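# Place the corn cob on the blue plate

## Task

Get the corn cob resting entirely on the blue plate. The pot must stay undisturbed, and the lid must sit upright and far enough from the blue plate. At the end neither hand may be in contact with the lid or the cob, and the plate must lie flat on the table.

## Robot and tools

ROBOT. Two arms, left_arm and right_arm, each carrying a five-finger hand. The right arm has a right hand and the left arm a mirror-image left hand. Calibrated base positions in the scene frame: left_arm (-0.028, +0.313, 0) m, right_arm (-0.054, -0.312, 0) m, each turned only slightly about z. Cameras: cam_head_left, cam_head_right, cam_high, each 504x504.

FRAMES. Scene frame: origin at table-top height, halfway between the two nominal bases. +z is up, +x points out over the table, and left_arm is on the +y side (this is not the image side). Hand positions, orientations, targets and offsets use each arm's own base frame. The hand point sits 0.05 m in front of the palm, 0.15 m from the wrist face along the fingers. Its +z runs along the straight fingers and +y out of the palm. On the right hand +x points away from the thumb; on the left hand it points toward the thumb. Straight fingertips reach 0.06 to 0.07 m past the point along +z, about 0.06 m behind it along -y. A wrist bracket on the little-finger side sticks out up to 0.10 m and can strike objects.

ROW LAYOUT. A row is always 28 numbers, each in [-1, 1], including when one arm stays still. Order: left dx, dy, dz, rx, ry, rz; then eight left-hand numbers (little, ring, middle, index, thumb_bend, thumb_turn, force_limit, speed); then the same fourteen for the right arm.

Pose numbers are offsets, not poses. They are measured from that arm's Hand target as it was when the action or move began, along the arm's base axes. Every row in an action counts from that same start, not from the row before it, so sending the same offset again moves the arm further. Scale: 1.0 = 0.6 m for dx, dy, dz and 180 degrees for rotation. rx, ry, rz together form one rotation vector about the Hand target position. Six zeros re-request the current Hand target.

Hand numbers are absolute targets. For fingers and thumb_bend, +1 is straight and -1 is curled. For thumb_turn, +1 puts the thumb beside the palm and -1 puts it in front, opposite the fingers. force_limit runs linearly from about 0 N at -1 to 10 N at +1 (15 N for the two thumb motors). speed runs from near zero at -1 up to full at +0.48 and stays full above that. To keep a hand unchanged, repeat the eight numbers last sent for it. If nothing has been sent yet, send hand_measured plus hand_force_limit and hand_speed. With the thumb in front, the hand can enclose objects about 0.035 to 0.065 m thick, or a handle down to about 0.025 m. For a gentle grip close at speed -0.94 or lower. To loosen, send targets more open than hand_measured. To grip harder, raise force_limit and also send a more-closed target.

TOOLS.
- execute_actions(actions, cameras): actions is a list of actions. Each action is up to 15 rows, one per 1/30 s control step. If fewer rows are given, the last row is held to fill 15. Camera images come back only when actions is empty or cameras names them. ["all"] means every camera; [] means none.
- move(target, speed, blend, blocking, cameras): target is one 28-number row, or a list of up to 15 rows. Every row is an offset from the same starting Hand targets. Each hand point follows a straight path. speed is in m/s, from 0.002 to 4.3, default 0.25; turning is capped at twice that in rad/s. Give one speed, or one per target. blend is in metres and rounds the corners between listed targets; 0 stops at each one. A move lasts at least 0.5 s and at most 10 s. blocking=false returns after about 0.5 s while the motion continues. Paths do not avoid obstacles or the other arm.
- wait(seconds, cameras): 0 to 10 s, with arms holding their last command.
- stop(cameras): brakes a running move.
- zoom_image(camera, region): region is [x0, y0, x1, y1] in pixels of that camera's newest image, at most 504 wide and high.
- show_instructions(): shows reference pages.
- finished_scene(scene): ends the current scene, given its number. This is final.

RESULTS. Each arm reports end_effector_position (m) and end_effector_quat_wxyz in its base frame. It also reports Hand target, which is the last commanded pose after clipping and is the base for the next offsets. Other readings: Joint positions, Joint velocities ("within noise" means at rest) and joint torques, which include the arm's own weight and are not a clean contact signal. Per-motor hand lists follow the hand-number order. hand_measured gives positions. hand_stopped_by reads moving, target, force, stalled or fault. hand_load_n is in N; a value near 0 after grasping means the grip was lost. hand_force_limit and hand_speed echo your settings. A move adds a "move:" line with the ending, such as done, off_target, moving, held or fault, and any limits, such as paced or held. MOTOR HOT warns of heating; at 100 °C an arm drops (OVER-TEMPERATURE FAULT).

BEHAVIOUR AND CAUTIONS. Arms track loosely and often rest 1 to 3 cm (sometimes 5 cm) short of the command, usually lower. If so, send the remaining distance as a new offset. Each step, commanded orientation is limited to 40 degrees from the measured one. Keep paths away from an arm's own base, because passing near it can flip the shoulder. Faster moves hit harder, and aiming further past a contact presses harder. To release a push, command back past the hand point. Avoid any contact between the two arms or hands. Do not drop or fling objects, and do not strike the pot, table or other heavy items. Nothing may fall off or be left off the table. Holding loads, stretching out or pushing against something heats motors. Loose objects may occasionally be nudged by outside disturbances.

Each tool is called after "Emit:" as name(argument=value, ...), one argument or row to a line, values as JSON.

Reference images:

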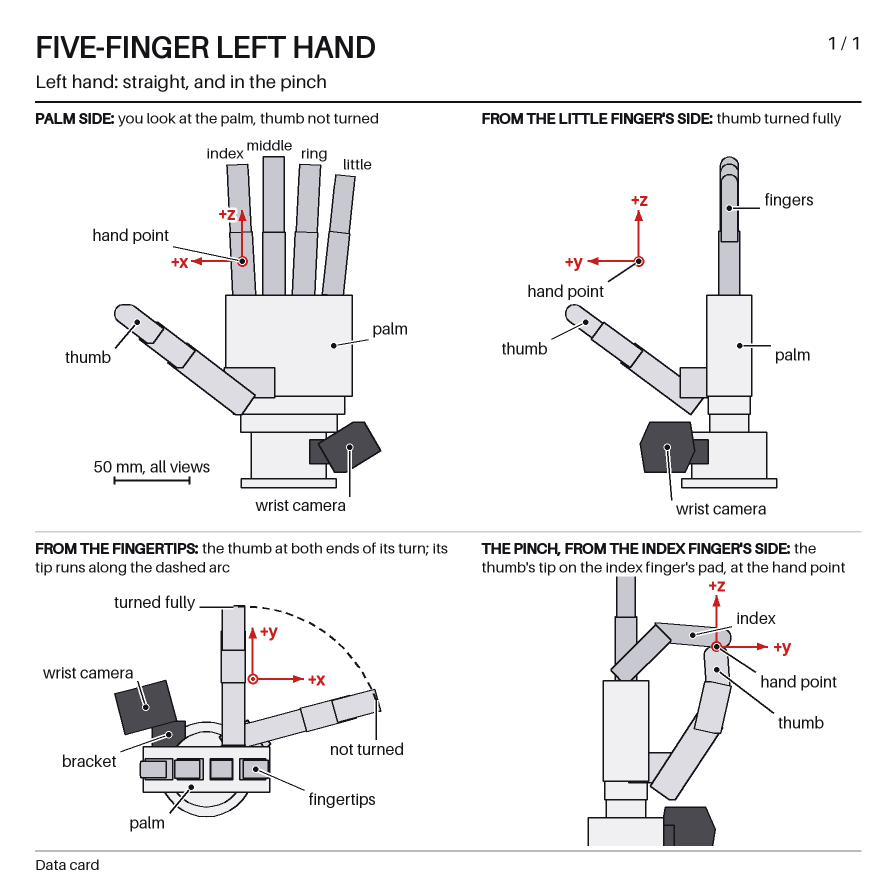

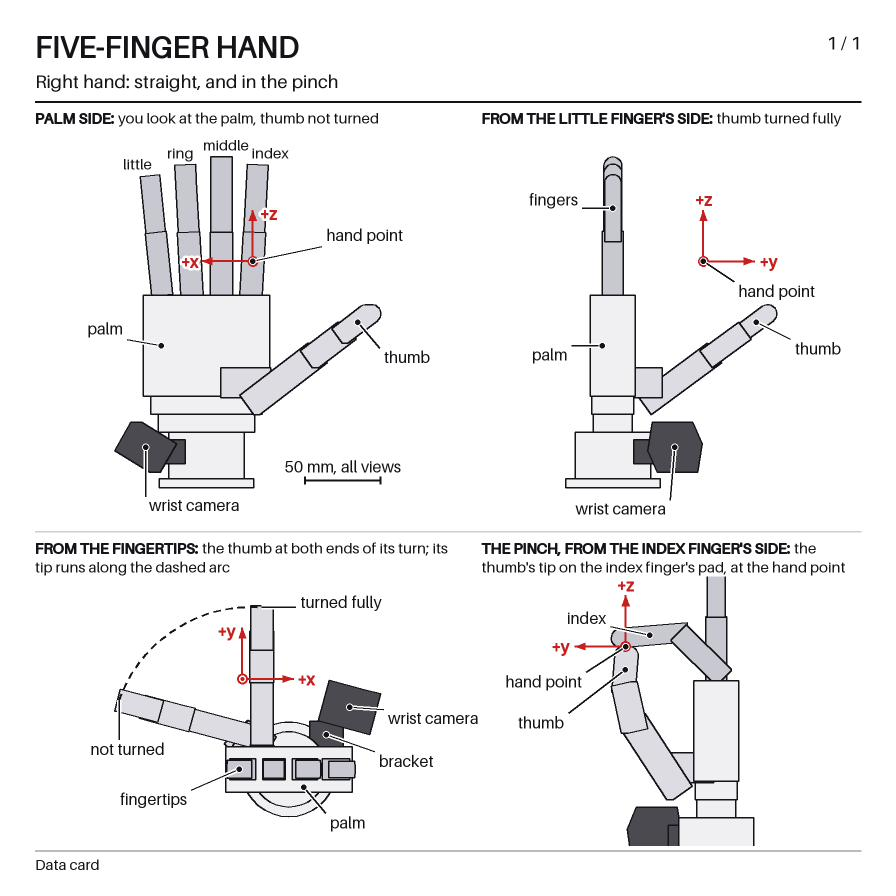

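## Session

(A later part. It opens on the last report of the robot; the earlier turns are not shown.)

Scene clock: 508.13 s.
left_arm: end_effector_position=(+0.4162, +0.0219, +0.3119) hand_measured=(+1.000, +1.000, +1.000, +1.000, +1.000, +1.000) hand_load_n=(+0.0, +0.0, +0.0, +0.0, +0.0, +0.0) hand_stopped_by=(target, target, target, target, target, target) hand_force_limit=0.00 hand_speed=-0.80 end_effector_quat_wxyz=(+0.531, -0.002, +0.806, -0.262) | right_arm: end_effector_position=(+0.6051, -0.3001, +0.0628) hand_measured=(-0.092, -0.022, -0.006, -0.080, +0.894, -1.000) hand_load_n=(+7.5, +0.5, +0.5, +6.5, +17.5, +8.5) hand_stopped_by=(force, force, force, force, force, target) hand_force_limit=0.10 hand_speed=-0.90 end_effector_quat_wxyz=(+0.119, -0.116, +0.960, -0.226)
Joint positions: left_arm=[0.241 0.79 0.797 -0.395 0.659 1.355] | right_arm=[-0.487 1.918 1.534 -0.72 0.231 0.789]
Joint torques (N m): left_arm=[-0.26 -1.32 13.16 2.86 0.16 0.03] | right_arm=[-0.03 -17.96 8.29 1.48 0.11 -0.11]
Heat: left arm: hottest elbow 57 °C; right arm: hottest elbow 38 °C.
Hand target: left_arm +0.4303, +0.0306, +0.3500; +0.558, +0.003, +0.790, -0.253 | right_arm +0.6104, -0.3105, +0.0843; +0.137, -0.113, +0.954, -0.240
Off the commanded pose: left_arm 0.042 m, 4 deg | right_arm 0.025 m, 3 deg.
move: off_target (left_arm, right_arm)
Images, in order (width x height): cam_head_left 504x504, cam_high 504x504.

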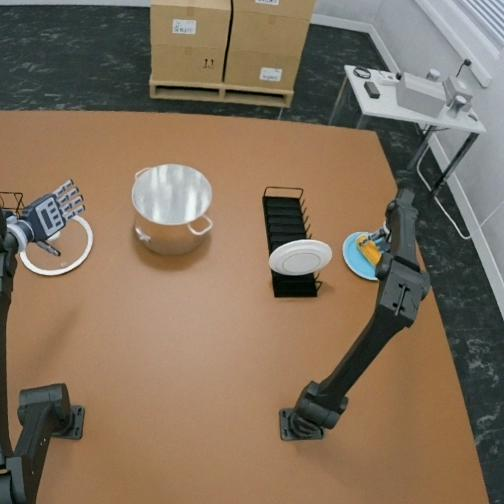

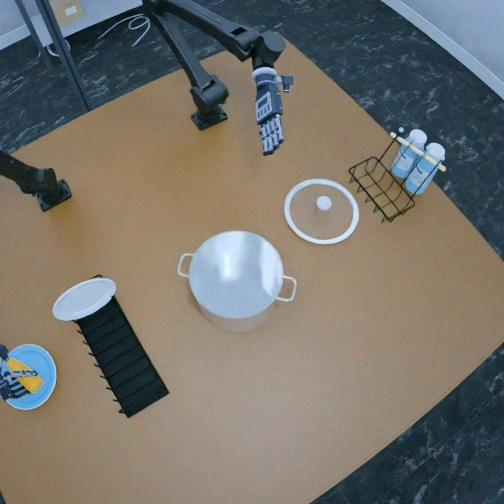

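Emit:
move(
  target=[0,0,0,0,0,0,1,1,1,1,1,1,0,-0.8,0,-0.01,-0.016,0,0,0,-0.1,-0.2,-0.3,-0.3,0,-1,0.1,-0.9],
  speed=0.05,
  cameras=["cam_head_left","cam_high"],
)

Emit:
zoom_image(
  camera="cam_high",
  region=[0, 335, 70, 420],
)

Emit:
zoom_image(
  camera="cam_head_left",
  region=[335, 220, 405, 290],
)

Scene clock: 517.40 s.
left_arm: end_effector_position=(+0.4162, +0.0219, +0.3119) hand_measured=(+1.000, +1.000, +1.000, +1.000, +1.000, +1.000) hand_load_n=(+0.0, +0.0, +0.0, +0.0, +0.0, +0.0) hand_stopped_by=(target, target, target, target, target, target) hand_force_limit=0.00 hand_speed=-0.80 end_effector_quat_wxyz=(+0.531, -0.002, +0.806, -0.262) | right_arm: end_effector_position=(+0.6077, -0.3053, +0.0649) hand_measured=(-0.092, -0.022, -0.006, -0.080, +0.894, -1.000) hand_load_n=(+7.0, +0.5, +0.0, +6.5, +17.5, +9.0) hand_stopped_by=(force, force, force, force, force, target) hand_force_limit=0.10 hand_speed=-0.90 end_effector_quat_wxyz=(+0.126, -0.116, +0.958, -0.231)
Joint positions: left_arm=[0.241 0.79 0.797 -0.395 0.659 1.355] | right_arm=[-0.493 1.918 1.534 -0.7 0.226 0.781]
Joint torques (N m): left_arm=[-0.67 -2.02 13.24 2.73 0.16 -0.01] | right_arm=[0.15 -16.73 8.12 1.43 0.1 -0.12]
Heat: left arm: hottest elbow 57 °C; right arm: hottest elbow 37 °C.
Hand target: left_arm +0.4303, +0.0306, +0.3500; +0.558, +0.003, +0.790, -0.253 | right_arm +0.6105, -0.3164, +0.0748; +0.137, -0.113, +0.954, -0.240
Off the commanded pose: left_arm 0.042 m, 4 deg | right_arm 0.015 m, 2 deg.
move: off_target (left_arm, right_arm)
Images, in order (width x height): cam_head_left 504x504, cam_high 504x504.

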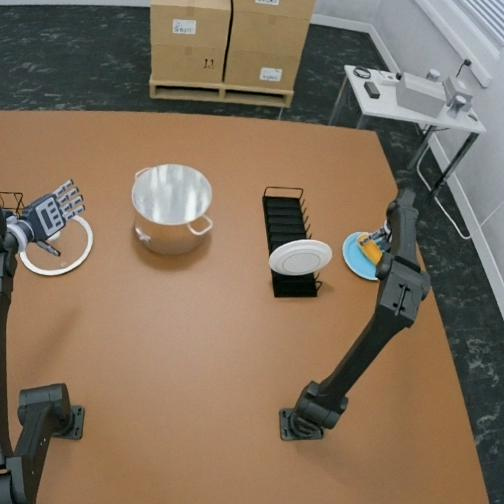

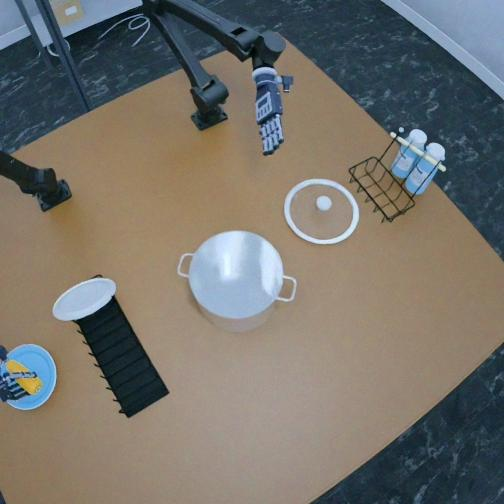

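Scaled by 5.929 from the camera's 504x504 image, which has a finer 720x720 frame.

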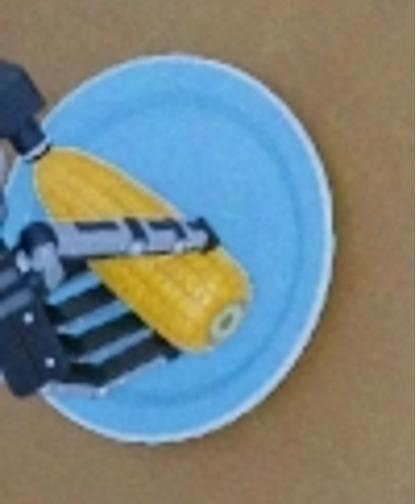

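Scaled by 7.200 from the camera's 504x504 image, which has a finer 720x720 frame.

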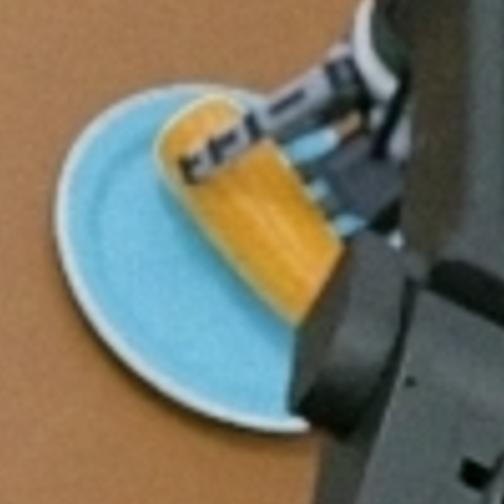

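Emit:
move(
  target=[0,0,0,0,0,0,1,1,1,1,1,1,0,-0.8,-0.004,0,-0.022,0,0,0,-0.1,-0.2,-0.3,-0.3,0,-1,0.1,-0.9],
  speed=0.05,
  cameras=["cam_head_left","cam_high"],
)

Emit:
zoom_image(
  camera="cam_high",
  region=[0, 335, 70, 420],
)

Emit:
zoom_image(
  camera="cam_head_left",
  region=[335, 220, 405, 290],
)

Scene clock: 524.70 s.
left_arm: end_effector_position=(+0.4162, +0.0219, +0.3119) hand_measured=(+1.000, +1.000, +1.000, +1.000, +1.000, +1.000) hand_load_n=(+0.0, +0.0, +0.0, +0.0, +0.0, +0.0) hand_stopped_by=(target, target, target, target, target, target) hand_force_limit=0.00 hand_speed=-0.80 end_effector_quat_wxyz=(+0.531, -0.002, +0.806, -0.262) | right_arm: end_effector_position=(+0.6060, -0.3053, +0.0568) hand_measured=(-0.092, -0.022, -0.006, -0.080, +0.894, -1.000) hand_load_n=(+7.0, +0.0, +0.0, +6.0, +17.5, +8.5) hand_stopped_by=(force, force, force, force, force, target) hand_force_limit=0.10 hand_speed=-0.90 end_effector_quat_wxyz=(+0.129, -0.116, +0.957, -0.232)
Joint positions: left_arm=[0.241 0.79 0.797 -0.395 0.659 1.355] | right_arm=[-0.495 1.92 1.511 -0.669 0.223 0.778]
Joint torques (N m): left_arm=[-0.09 -1.55 13.12 2.74 0.17 0] | right_arm=[0.03 -16.15 7.88 1.57 0.18 -0.13]
Heat: left arm: hottest elbow 57 °C; right arm: hottest elbow 37 °C.
Hand target: left_arm +0.4303, +0.0306, +0.3500; +0.558, +0.003, +0.790, -0.253 | right_arm +0.6081, -0.3163, +0.0615; +0.137, -0.113, +0.954, -0.240
Off the commanded pose: left_arm 0.042 m, 4 deg | right_arm 0.012 m, 1 deg.
move: off_target (left_arm, right_arm)
Images, in order (width x height): cam_head_left 504x504, cam_high 504x504.

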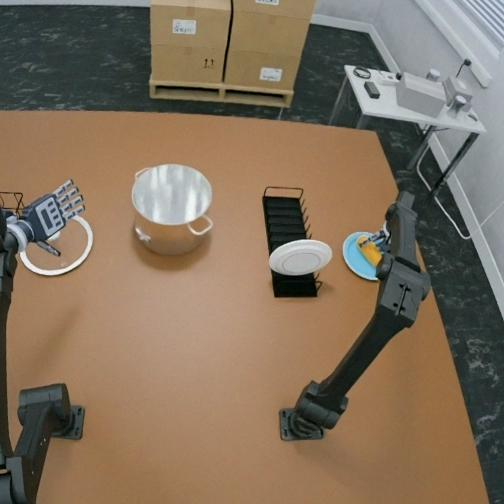

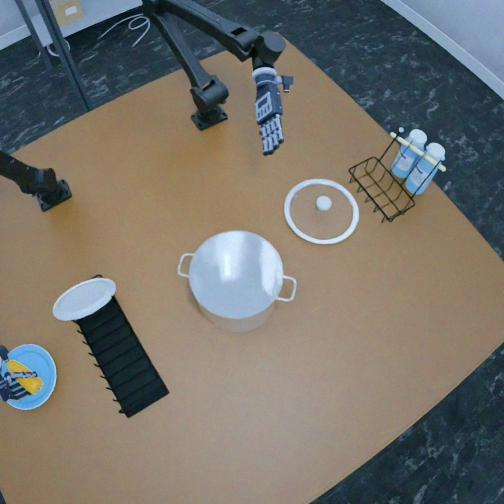

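Scaled by 5.929 from the camera's 504x504 image, which has a finer 720x720 frame.

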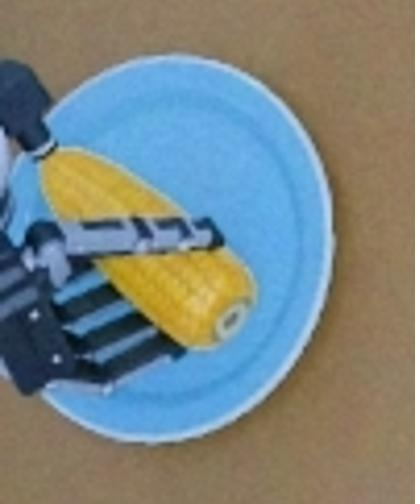

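Scaled by 7.200 from the camera's 504x504 image, which has a finer 720x720 frame.

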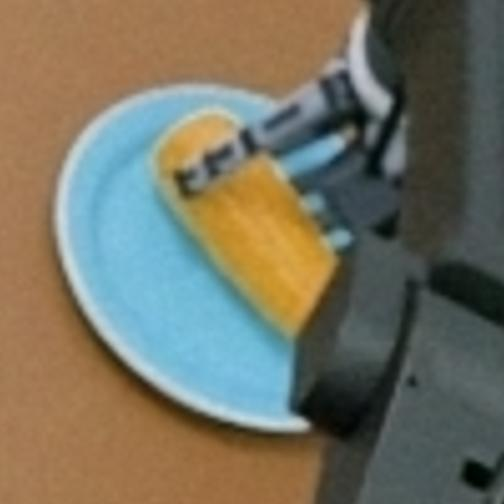

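Emit:
move(
  target=[0,0,0,0,0,0,1,1,1,1,1,1,0,-0.8,-0.002,-0.004,-0.02,0,0,0,-0.1,-0.2,-0.3,-0.3,0,-1,0.1,-0.9],
  speed=0.05,
  cameras=["cam_head_left","cam_high"],
)

Emit:
zoom_image(
  camera="cam_high",
  region=[0, 335, 70, 420],
)

Emit:
zoom_image(
  camera="cam_head_left",
  region=[335, 220, 405, 290],
)

Scene clock: 529.40 s.
left_arm: end_effector_position=(+0.4162, +0.0219, +0.3119) hand_measured=(+1.000, +1.000, +1.000, +1.000, +1.000, +1.000) hand_load_n=(-0.5, +0.0, +0.0, +0.0, +0.0, +0.0) hand_stopped_by=(target, target, target, target, target, target) hand_force_limit=0.00 hand_speed=-0.80 end_effector_quat_wxyz=(+0.531, -0.002, +0.806, -0.262) | right_arm: end_effector_position=(+0.6086, -0.3075, +0.0566) hand_measured=(-0.092, -0.022, -0.006, -0.080, +0.896, -1.000) hand_load_n=(+4.0, +0.0, +0.0, +5.5, +18.0, +6.5) hand_stopped_by=(force, force, force, force, force, target) hand_force_limit=0.10 hand_speed=-0.90 end_effector_quat_wxyz=(+0.137, -0.116, +0.955, -0.235)
Joint positions: left_arm=[0.241 0.79 0.797 -0.395 0.659 1.355] | right_arm=[-0.498 1.92 1.505 -0.645 0.217 0.774]
Joint torques (N m): left_arm=[-0.79 -1.61 13.19 2.84 0.14 0.01] | right_arm=[-0.09 -15.15 7.27 1.83 0.33 -0.11]
Heat: left arm: hottest elbow 57 °C; right arm: hottest elbow 37 °C.
Hand target: left_arm +0.4303, +0.0306, +0.3500; +0.558, +0.003, +0.790, -0.253 | right_arm +0.6070, -0.3188, +0.0496; +0.137, -0.113, +0.954, -0.240
Off the commanded pose: left_arm 0.042 m, 4 deg | right_arm 0.013 m, 1 deg.
move: off_target (left_arm, right_arm)
Images, in order (width x height): cam_head_left 504x504, cam_high 504x504.

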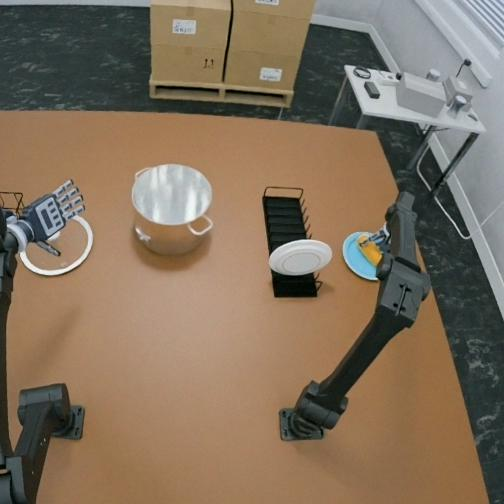

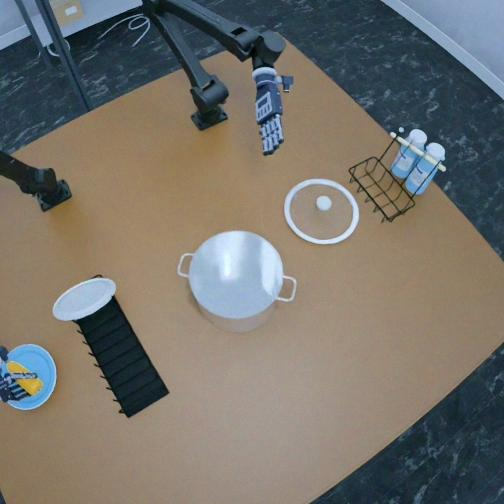

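Scaled by 5.929 from the camera's 504x504 image, which has a finer 720x720 frame.

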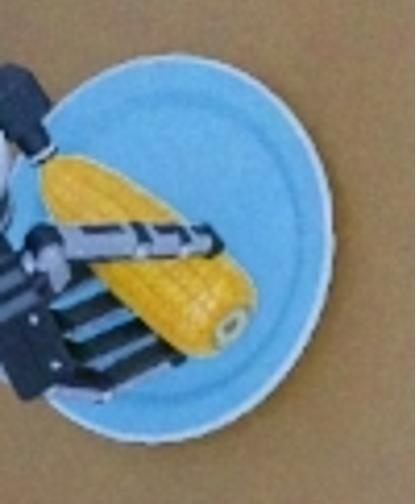

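Scaled by 7.200 from the camera's 504x504 image, which has a finer 720x720 frame.

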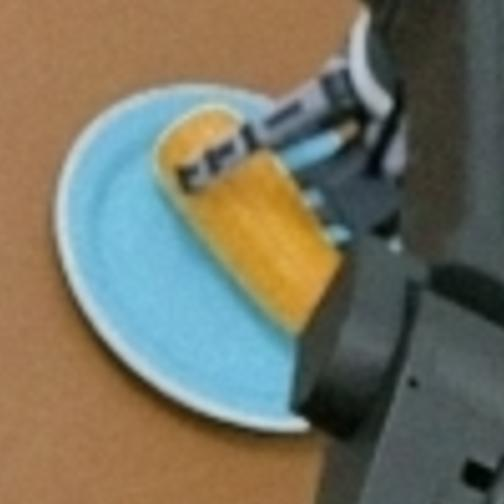

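Emit:
move(
  target=[0,0,0,0,0,0,1,1,1,1,1,1,0,-0.8,0,0,0.008,0,0,0,0.3,0.3,0.35,0.35,1,-1,0.1,-0.85],
  speed=0.05,
  cameras=["cam_head_left","cam_high"],
)

Emit:
zoom_image(
  camera="cam_high",
  region=[0, 335, 70, 420],
)

Emit:
zoom_image(
  camera="cam_head_left",
  region=[335, 220, 405, 290],
)

Scene clock: 538.90 s.
left_arm: end_effector_position=(+0.4162, +0.0219, +0.3119) hand_measured=(+1.000, +1.000, +1.000, +1.000, +1.000, +1.000) hand_load_n=(+0.0, +0.0, +0.0, +0.0, +0.0, +0.0) hand_stopped_by=(target, target, target, target, target, target) hand_force_limit=0.00 hand_speed=-0.80 end_effector_quat_wxyz=(+0.531, -0.002, +0.806, -0.262) | right_arm: end_effector_position=(+0.6107, -0.3078, +0.0667) hand_measured=(+0.300, +0.300, +0.348, +0.350, +1.000, -1.000) hand_load_n=(+0.0, +0.0, -7.0, +0.0, +0.0, +0.0) hand_stopped_by=(target, target, target, target, target, target) hand_force_limit=0.10 hand_speed=-0.85 end_effector_quat_wxyz=(+0.146, -0.116, +0.953, -0.239)
Joint positions: left_arm=[0.241 0.79 0.797 -0.395 0.659 1.355] | right_arm=[-0.498 1.905 1.505 -0.641 0.214 0.774]
Joint torques (N m): left_arm=[-0.67 -1.79 13.19 2.85 0.19 0.02] | right_arm=[-0.09 -14.39 7.77 1.2 0.5 -0.11]
Heat: left arm: hottest elbow 58 °C; right arm: hottest elbow 37 °C.
Hand target: left_arm +0.4303, +0.0306, +0.3500; +0.558, +0.003, +0.790, -0.253 | right_arm +0.6070, -0.3187, +0.0544; +0.137, -0.113, +0.954, -0.240
Off the commanded pose: left_arm 0.042 m, 4 deg | right_arm 0.017 m, 1 deg.
move: off_target (left_arm, right_arm)
Images, in order (width x height): cam_head_left 504x504, cam_high 504x504.

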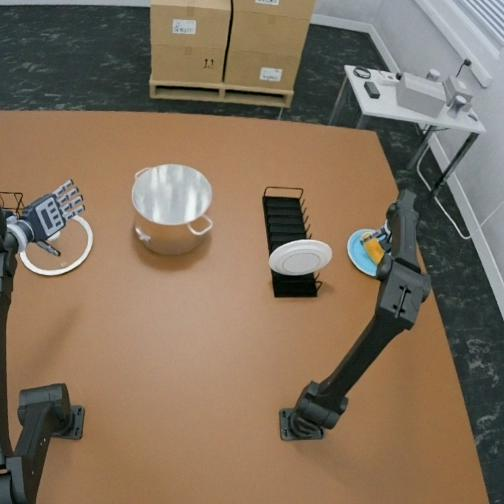

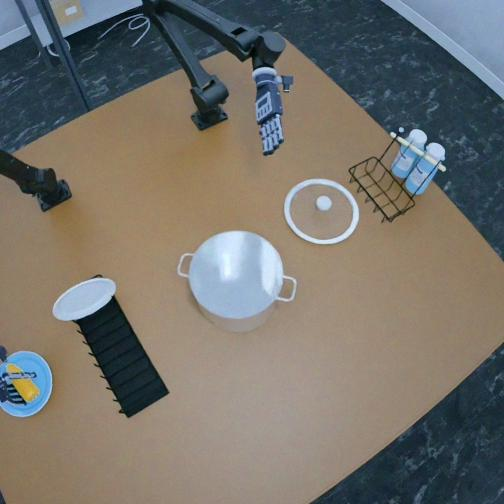

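Scaled by 5.929 from the camera's 504x504 image, which has a finer 720x720 frame.

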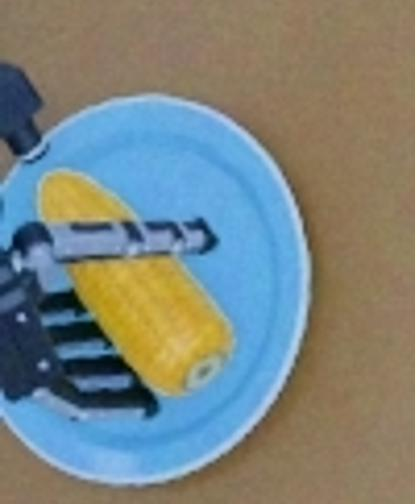

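Scaled by 7.200 from the camera's 504x504 image, which has a finer 720x720 frame.

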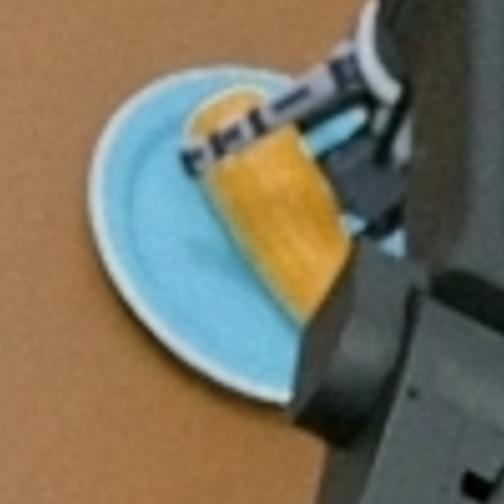

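Emit:
move(
  target=[0,0,0,0,0,0,1,1,1,1,1,1,0,-0.8,0.002,-0.008,0.045,0,0,0,0.3,0.3,0.35,0.35,1,-1,0.1,-0.85],
  speed=0.04,
  cameras=["cam_head_left","cam_high"],
)

Emit:
zoom_image(
  camera="cam_high",
  region=[0, 335, 70, 420],
)

Emit:
zoom_image(
  camera="cam_head_left",
  region=[335, 220, 405, 290],
)

Scene clock: 550.83 s.
left_arm: end_effector_position=(+0.4162, +0.0219, +0.3119) hand_measured=(+1.000, +1.000, +1.000, +1.000, +1.000, +1.000) hand_load_n=(+0.0, +0.0, +0.5, +0.0, +0.0, +0.0) hand_stopped_by=(target, target, target, target, target, target) hand_force_limit=0.00 hand_speed=-0.80 end_effector_quat_wxyz=(+0.531, -0.002, +0.806, -0.262) | right_arm: end_effector_position=(+0.6053, -0.3077, +0.0685) hand_measured=(+0.300, +0.300, +0.350, +0.350, +1.000, -1.000) hand_load_n=(+0.0, +0.0, +0.0, +0.0, +0.0, +0.0) hand_stopped_by=(target, target, target, target, target, target) hand_force_limit=0.10 hand_speed=-0.85 end_effector_quat_wxyz=(+0.135, -0.116, +0.956, -0.232)
Joint positions: left_arm=[0.241 0.79 0.797 -0.395 0.659 1.355] | right_arm=[-0.501 1.904 1.517 -0.68 0.213 0.774]
Joint torques (N m): left_arm=[-0.38 -1.96 13.19 2.78 0.14 0.04] | right_arm=[-0.32 -15.85 10.48 0.12 0.4 -0.16]
Heat: left arm: hottest elbow 58 °C; right arm: hottest elbow 36 °C.
Hand target: left_arm +0.4303, +0.0306, +0.3500; +0.558, +0.003, +0.790, -0.253 | right_arm +0.6080, -0.3237, +0.0815; +0.137, -0.113, +0.954, -0.240
Off the commanded pose: left_arm 0.042 m, 4 deg | right_arm 0.021 m, 1 deg.
move: off_target (left_arm, right_arm)
Images, in order (width x height): cam_head_left 504x504, cam_high 504x504.

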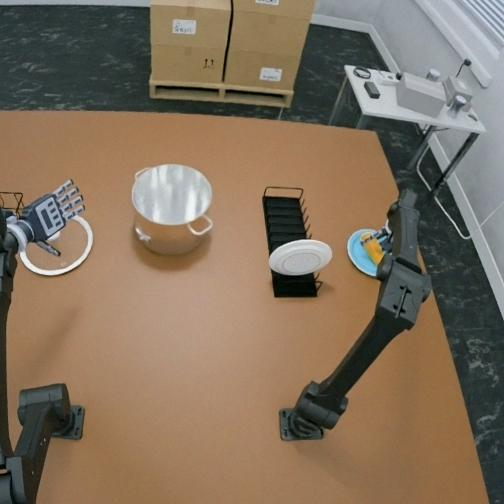

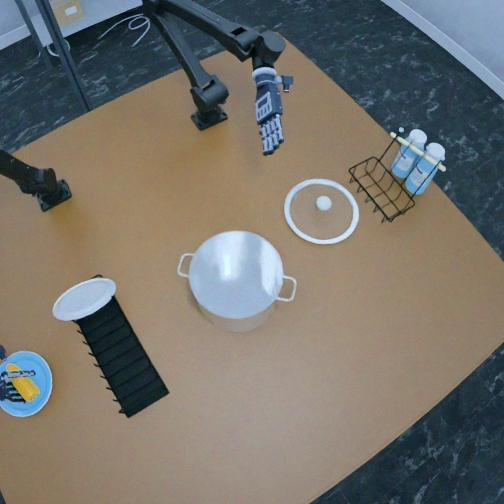

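Scaled by 5.929 from the camera's 504x504 image, which has a finer 720x720 frame.

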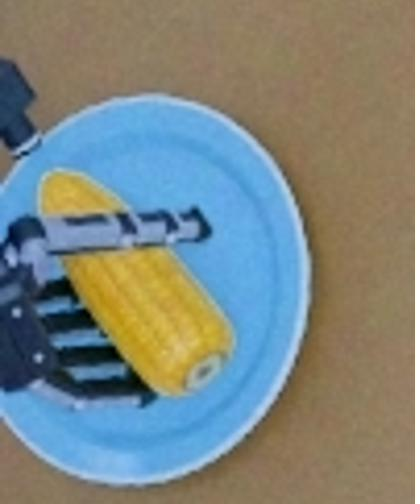

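Scaled by 7.200 from the camera's 504x504 image, which has a finer 720x720 frame.

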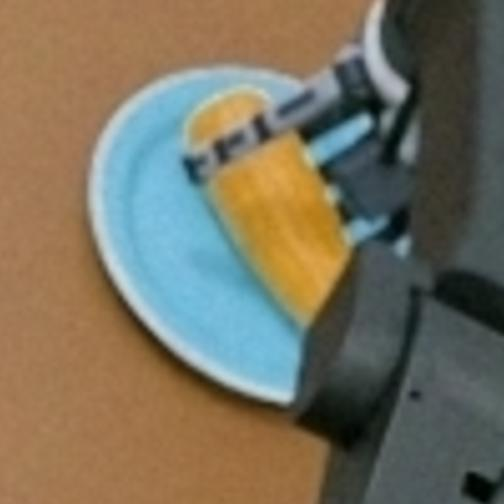

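Emit:
move(
  target=[0,0,0,0,0,0,1,1,1,1,1,1,0,-0.8,0.004,-0.012,0.035,0,0,0,0.3,0.3,0.35,0.35,1,-1,0.1,-0.85],
  speed=0.04,
  cameras=[],
)

Emit:
move(
  target=[0,0,0,0,0,0,1,1,1,1,1,1,0,-0.8,0,0,0.012,0,0,0,0.45,0.5,0.6,0.6,1,-1,0.1,-0.8],
  speed=0.04,
  cameras=["cam_head_left","cam_high"],
)

Emit:
zoom_image(
  camera="cam_high",
  region=[0, 335, 70, 420],
)

Emit:
zoom_image(
  camera="cam_head_left",
  region=[335, 220, 405, 290],
)

Scene clock: 561.57 s.
left_arm: end_effector_position=(+0.4162, +0.0219, +0.3119) hand_measured=(+1.000, +1.000, +1.000, +1.000, +1.000, +1.000) hand_load_n=(+0.0, +0.0, +0.0, +0.0, +0.0, +0.0) hand_stopped_by=(target, target, target, target, target, target) hand_force_limit=0.00 hand_speed=-0.80 end_effector_quat_wxyz=(+0.531, -0.002, +0.806, -0.262) | right_arm: end_effector_position=(+0.5991, -0.3151, +0.0783) hand_measured=(+0.300, +0.300, +0.350, +0.350, +1.000, -1.000) hand_load_n=(+0.0, +0.0, +0.0, +0.0, +0.0, +0.0) hand_stopped_by=(target, target, target, target, target, target) hand_force_limit=0.10 hand_speed=-0.85 end_effector_quat_wxyz=(+0.122, -0.115, +0.960, -0.226)
Joint positions: left_arm=[0.241 0.79 0.797 -0.395 0.659 1.355] | right_arm=[-0.515 1.904 1.553 -0.742 0.213 0.764]
Joint torques (N m): left_arm=[-0.67 -1.61 13.14 2.77 0.16 0.03] | right_arm=[0.26 -16.38 11.62 0.49 0.23 -0.15]
Heat: left arm: hottest elbow 58 °C; right arm: hottest elbow 36 °C.
Hand target: left_arm +0.4303, +0.0306, +0.3500; +0.558, +0.003, +0.790, -0.253 | right_arm +0.6105, -0.3308, +0.1025; +0.137, -0.113, +0.954, -0.240
Off the commanded pose: left_arm 0.042 m, 4 deg | right_arm 0.031 m, 2 deg.
move: off_target (left_arm, right_arm)
No camera images: "cameras" was empty.

Scene clock: 562.43 s.
left_arm: end_effector_position=(+0.4162, +0.0219, +0.3119) hand_measured=(+1.000, +1.000, +1.000, +1.000, +1.000, +1.000) hand_load_n=(-0.5, +0.0, +0.0, +0.0, +0.0, +0.0) hand_stopped_by=(target, target, target, target, target, target) hand_force_limit=0.00 hand_speed=-0.80 end_effector_quat_wxyz=(+0.531, -0.002, +0.806, -0.262) | right_arm: end_effector_position=(+0.5989, -0.3150, +0.0815) hand_measured=(+0.450, +0.500, +0.600, +0.600, +1.000, -1.000) hand_load_n=(+0.0, +0.0, +0.0, +0.0, +0.0, +0.0) hand_stopped_by=(target, target, target, target, target, target) hand_force_limit=0.10 hand_speed=-0.80 end_effector_quat_wxyz=(+0.120, -0.116, +0.960, -0.224)
Joint positions: left_arm=[0.241 0.79 0.797 -0.395 0.659 1.355] | right_arm=[-0.515 1.904 1.564 -0.759 0.213 0.764]
Joint torques (N m): left_arm=[-0.62 -1.67 13.08 2.73 0.17 0.01] | right_arm=[0.26 -16.85 11.63 0.42 0.23 -0.14]
Heat: left arm: hottest elbow 58 °C; right arm: hottest elbow 36 °C.
Hand target: left_arm +0.4303, +0.0306, +0.3500; +0.558, +0.003, +0.790, -0.253 | right_arm +0.6105, -0.3308, +0.1097; +0.137, -0.113, +0.954, -0.240
Off the commanded pose: left_arm 0.042 m, 4 deg | right_arm 0.034 m, 3 deg.
move: off_target (left_arm, right_arm)
Images, in order (width x height): cam_head_left 504x504, cam_high 504x504.

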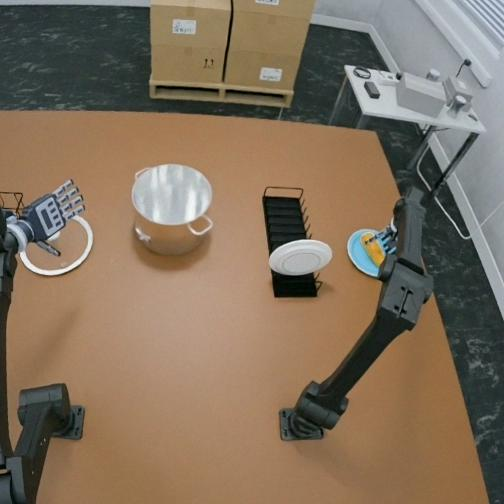

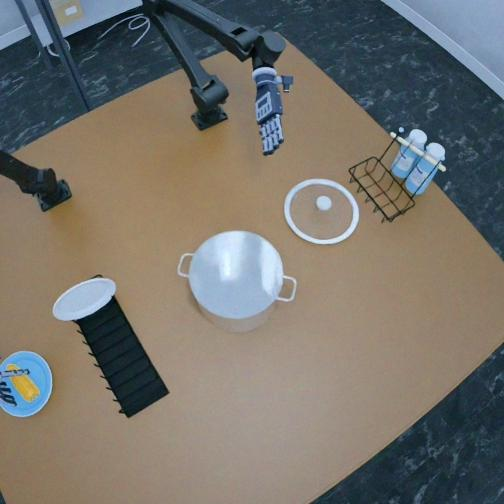

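Scaled by 5.929 from the camera's 504x504 image, which has a finer 720x720 frame.

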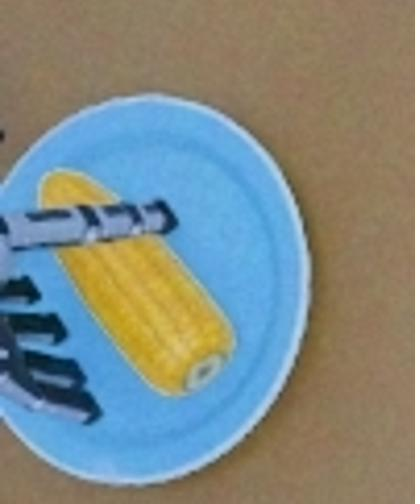

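Scaled by 7.200 from the camera's 504x504 image, which has a finer 720x720 frame.

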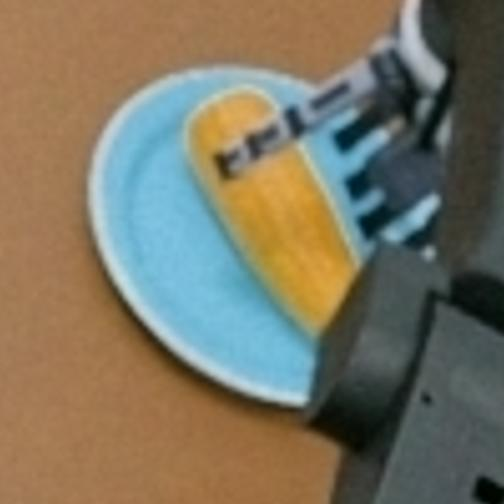

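Emit:
move(
  target=[
    [0,0,0,0,0,0,1,1,1,1,1,1,0,-0.8,0.0,-0.01,0.12,0,0,0,0.45,0.5,0.6,0.6,1,-1,0.1,-0.8],
    [0,0,0,0,0,0,1,1,1,1,1,1,0,-0.8,-0.17,0.08,0.45,0,0,0,0.45,0.5,0.6,0.6,1,-1,0.1,-0.8],
  ],
  speed=[0.06,0.2],
  blend=[0.02,0],
  cameras=["all"],
)

Emit:
zoom_image(
  camera="cam_high",
  region=[0, 335, 70, 420],
)

Emit:
zoom_image(
  camera="cam_head_left",
  region=[325, 210, 425, 310],
)

Scene clock: 573.63 s.
left_arm: end_effector_position=(+0.4162, +0.0219, +0.3119) hand_measured=(+1.000, +1.000, +1.000, +1.000, +1.000, +1.000) hand_load_n=(+0.0, +0.0, +0.0, +0.0, +0.0, +0.0) hand_stopped_by=(target, target, target, target, target, target) hand_force_limit=0.00 hand_speed=-0.80 end_effector_quat_wxyz=(+0.531, -0.002, +0.806, -0.262) | right_arm: end_effector_position=(+0.5085, -0.2742, +0.3527) hand_measured=(+0.450, +0.500, +0.600, +0.600, +1.000, -1.000) hand_load_n=(+0.0, +0.0, +0.0, +0.0, -0.5, +0.0) hand_stopped_by=(target, target, target, target, target, target) hand_force_limit=0.10 hand_speed=-0.80 end_effector_quat_wxyz=(+0.120, -0.116, +0.960, -0.225)
Joint positions: left_arm=[0.241 0.79 0.797 -0.395 0.659 1.355] | right_arm=[-0.533 1.606 1.878 -1.367 0.206 0.747]
Joint torques (N m): left_arm=[-0.56 -1.9 13.15 2.78 0.13 0.02] | right_arm=[0.03 -13.27 11.96 0.5 0.12 -0.14]
Heat: left arm: hottest elbow 58 °C; right arm: hottest elbow 38 °C.
Hand target: left_arm +0.4303, +0.0306, +0.3500; +0.558, +0.003, +0.790, -0.253 | right_arm +0.5085, -0.2828, +0.3797; +0.137, -0.113, +0.954, -0.240
Off the commanded pose: left_arm 0.042 m, 4 deg | right_arm 0.028 m, 3 deg.
move: off_target (left_arm, right_arm)

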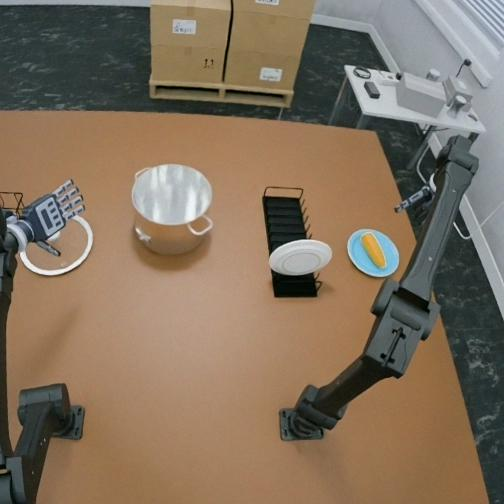

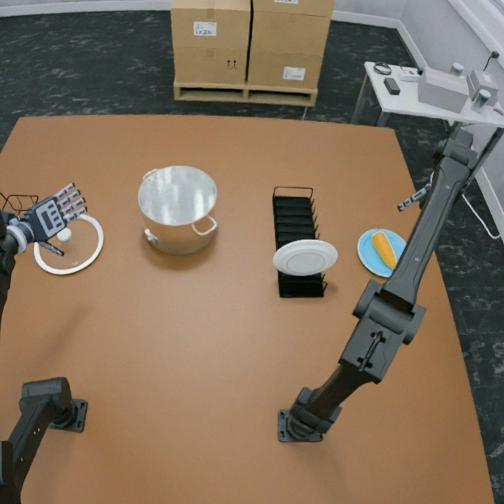

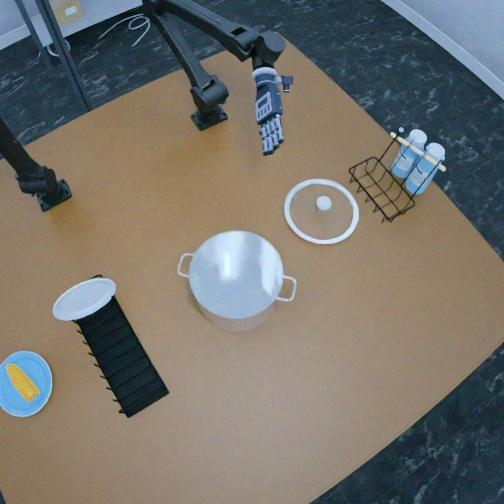

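Scaled by 5.929 from the camera's 504x504 image, which has a finer 720x720 frame.

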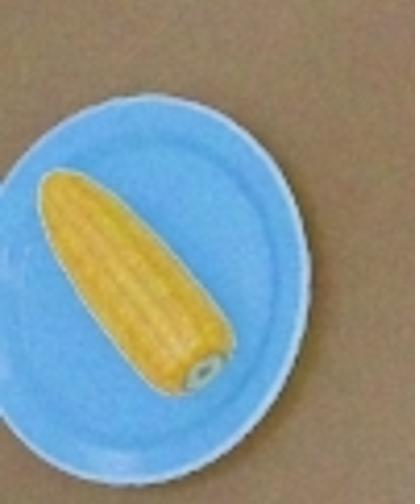

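Scaled by 5.040 from the camera's 504x504 image, which has a finer 720x720 frame.

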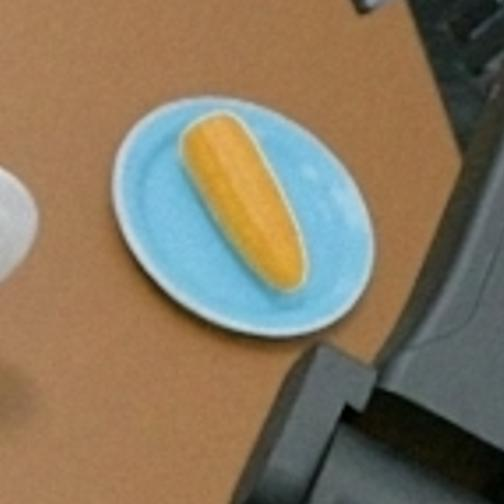

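Emit:
finished_scene(
  scene=2,
)

The scene is finished: the task was done.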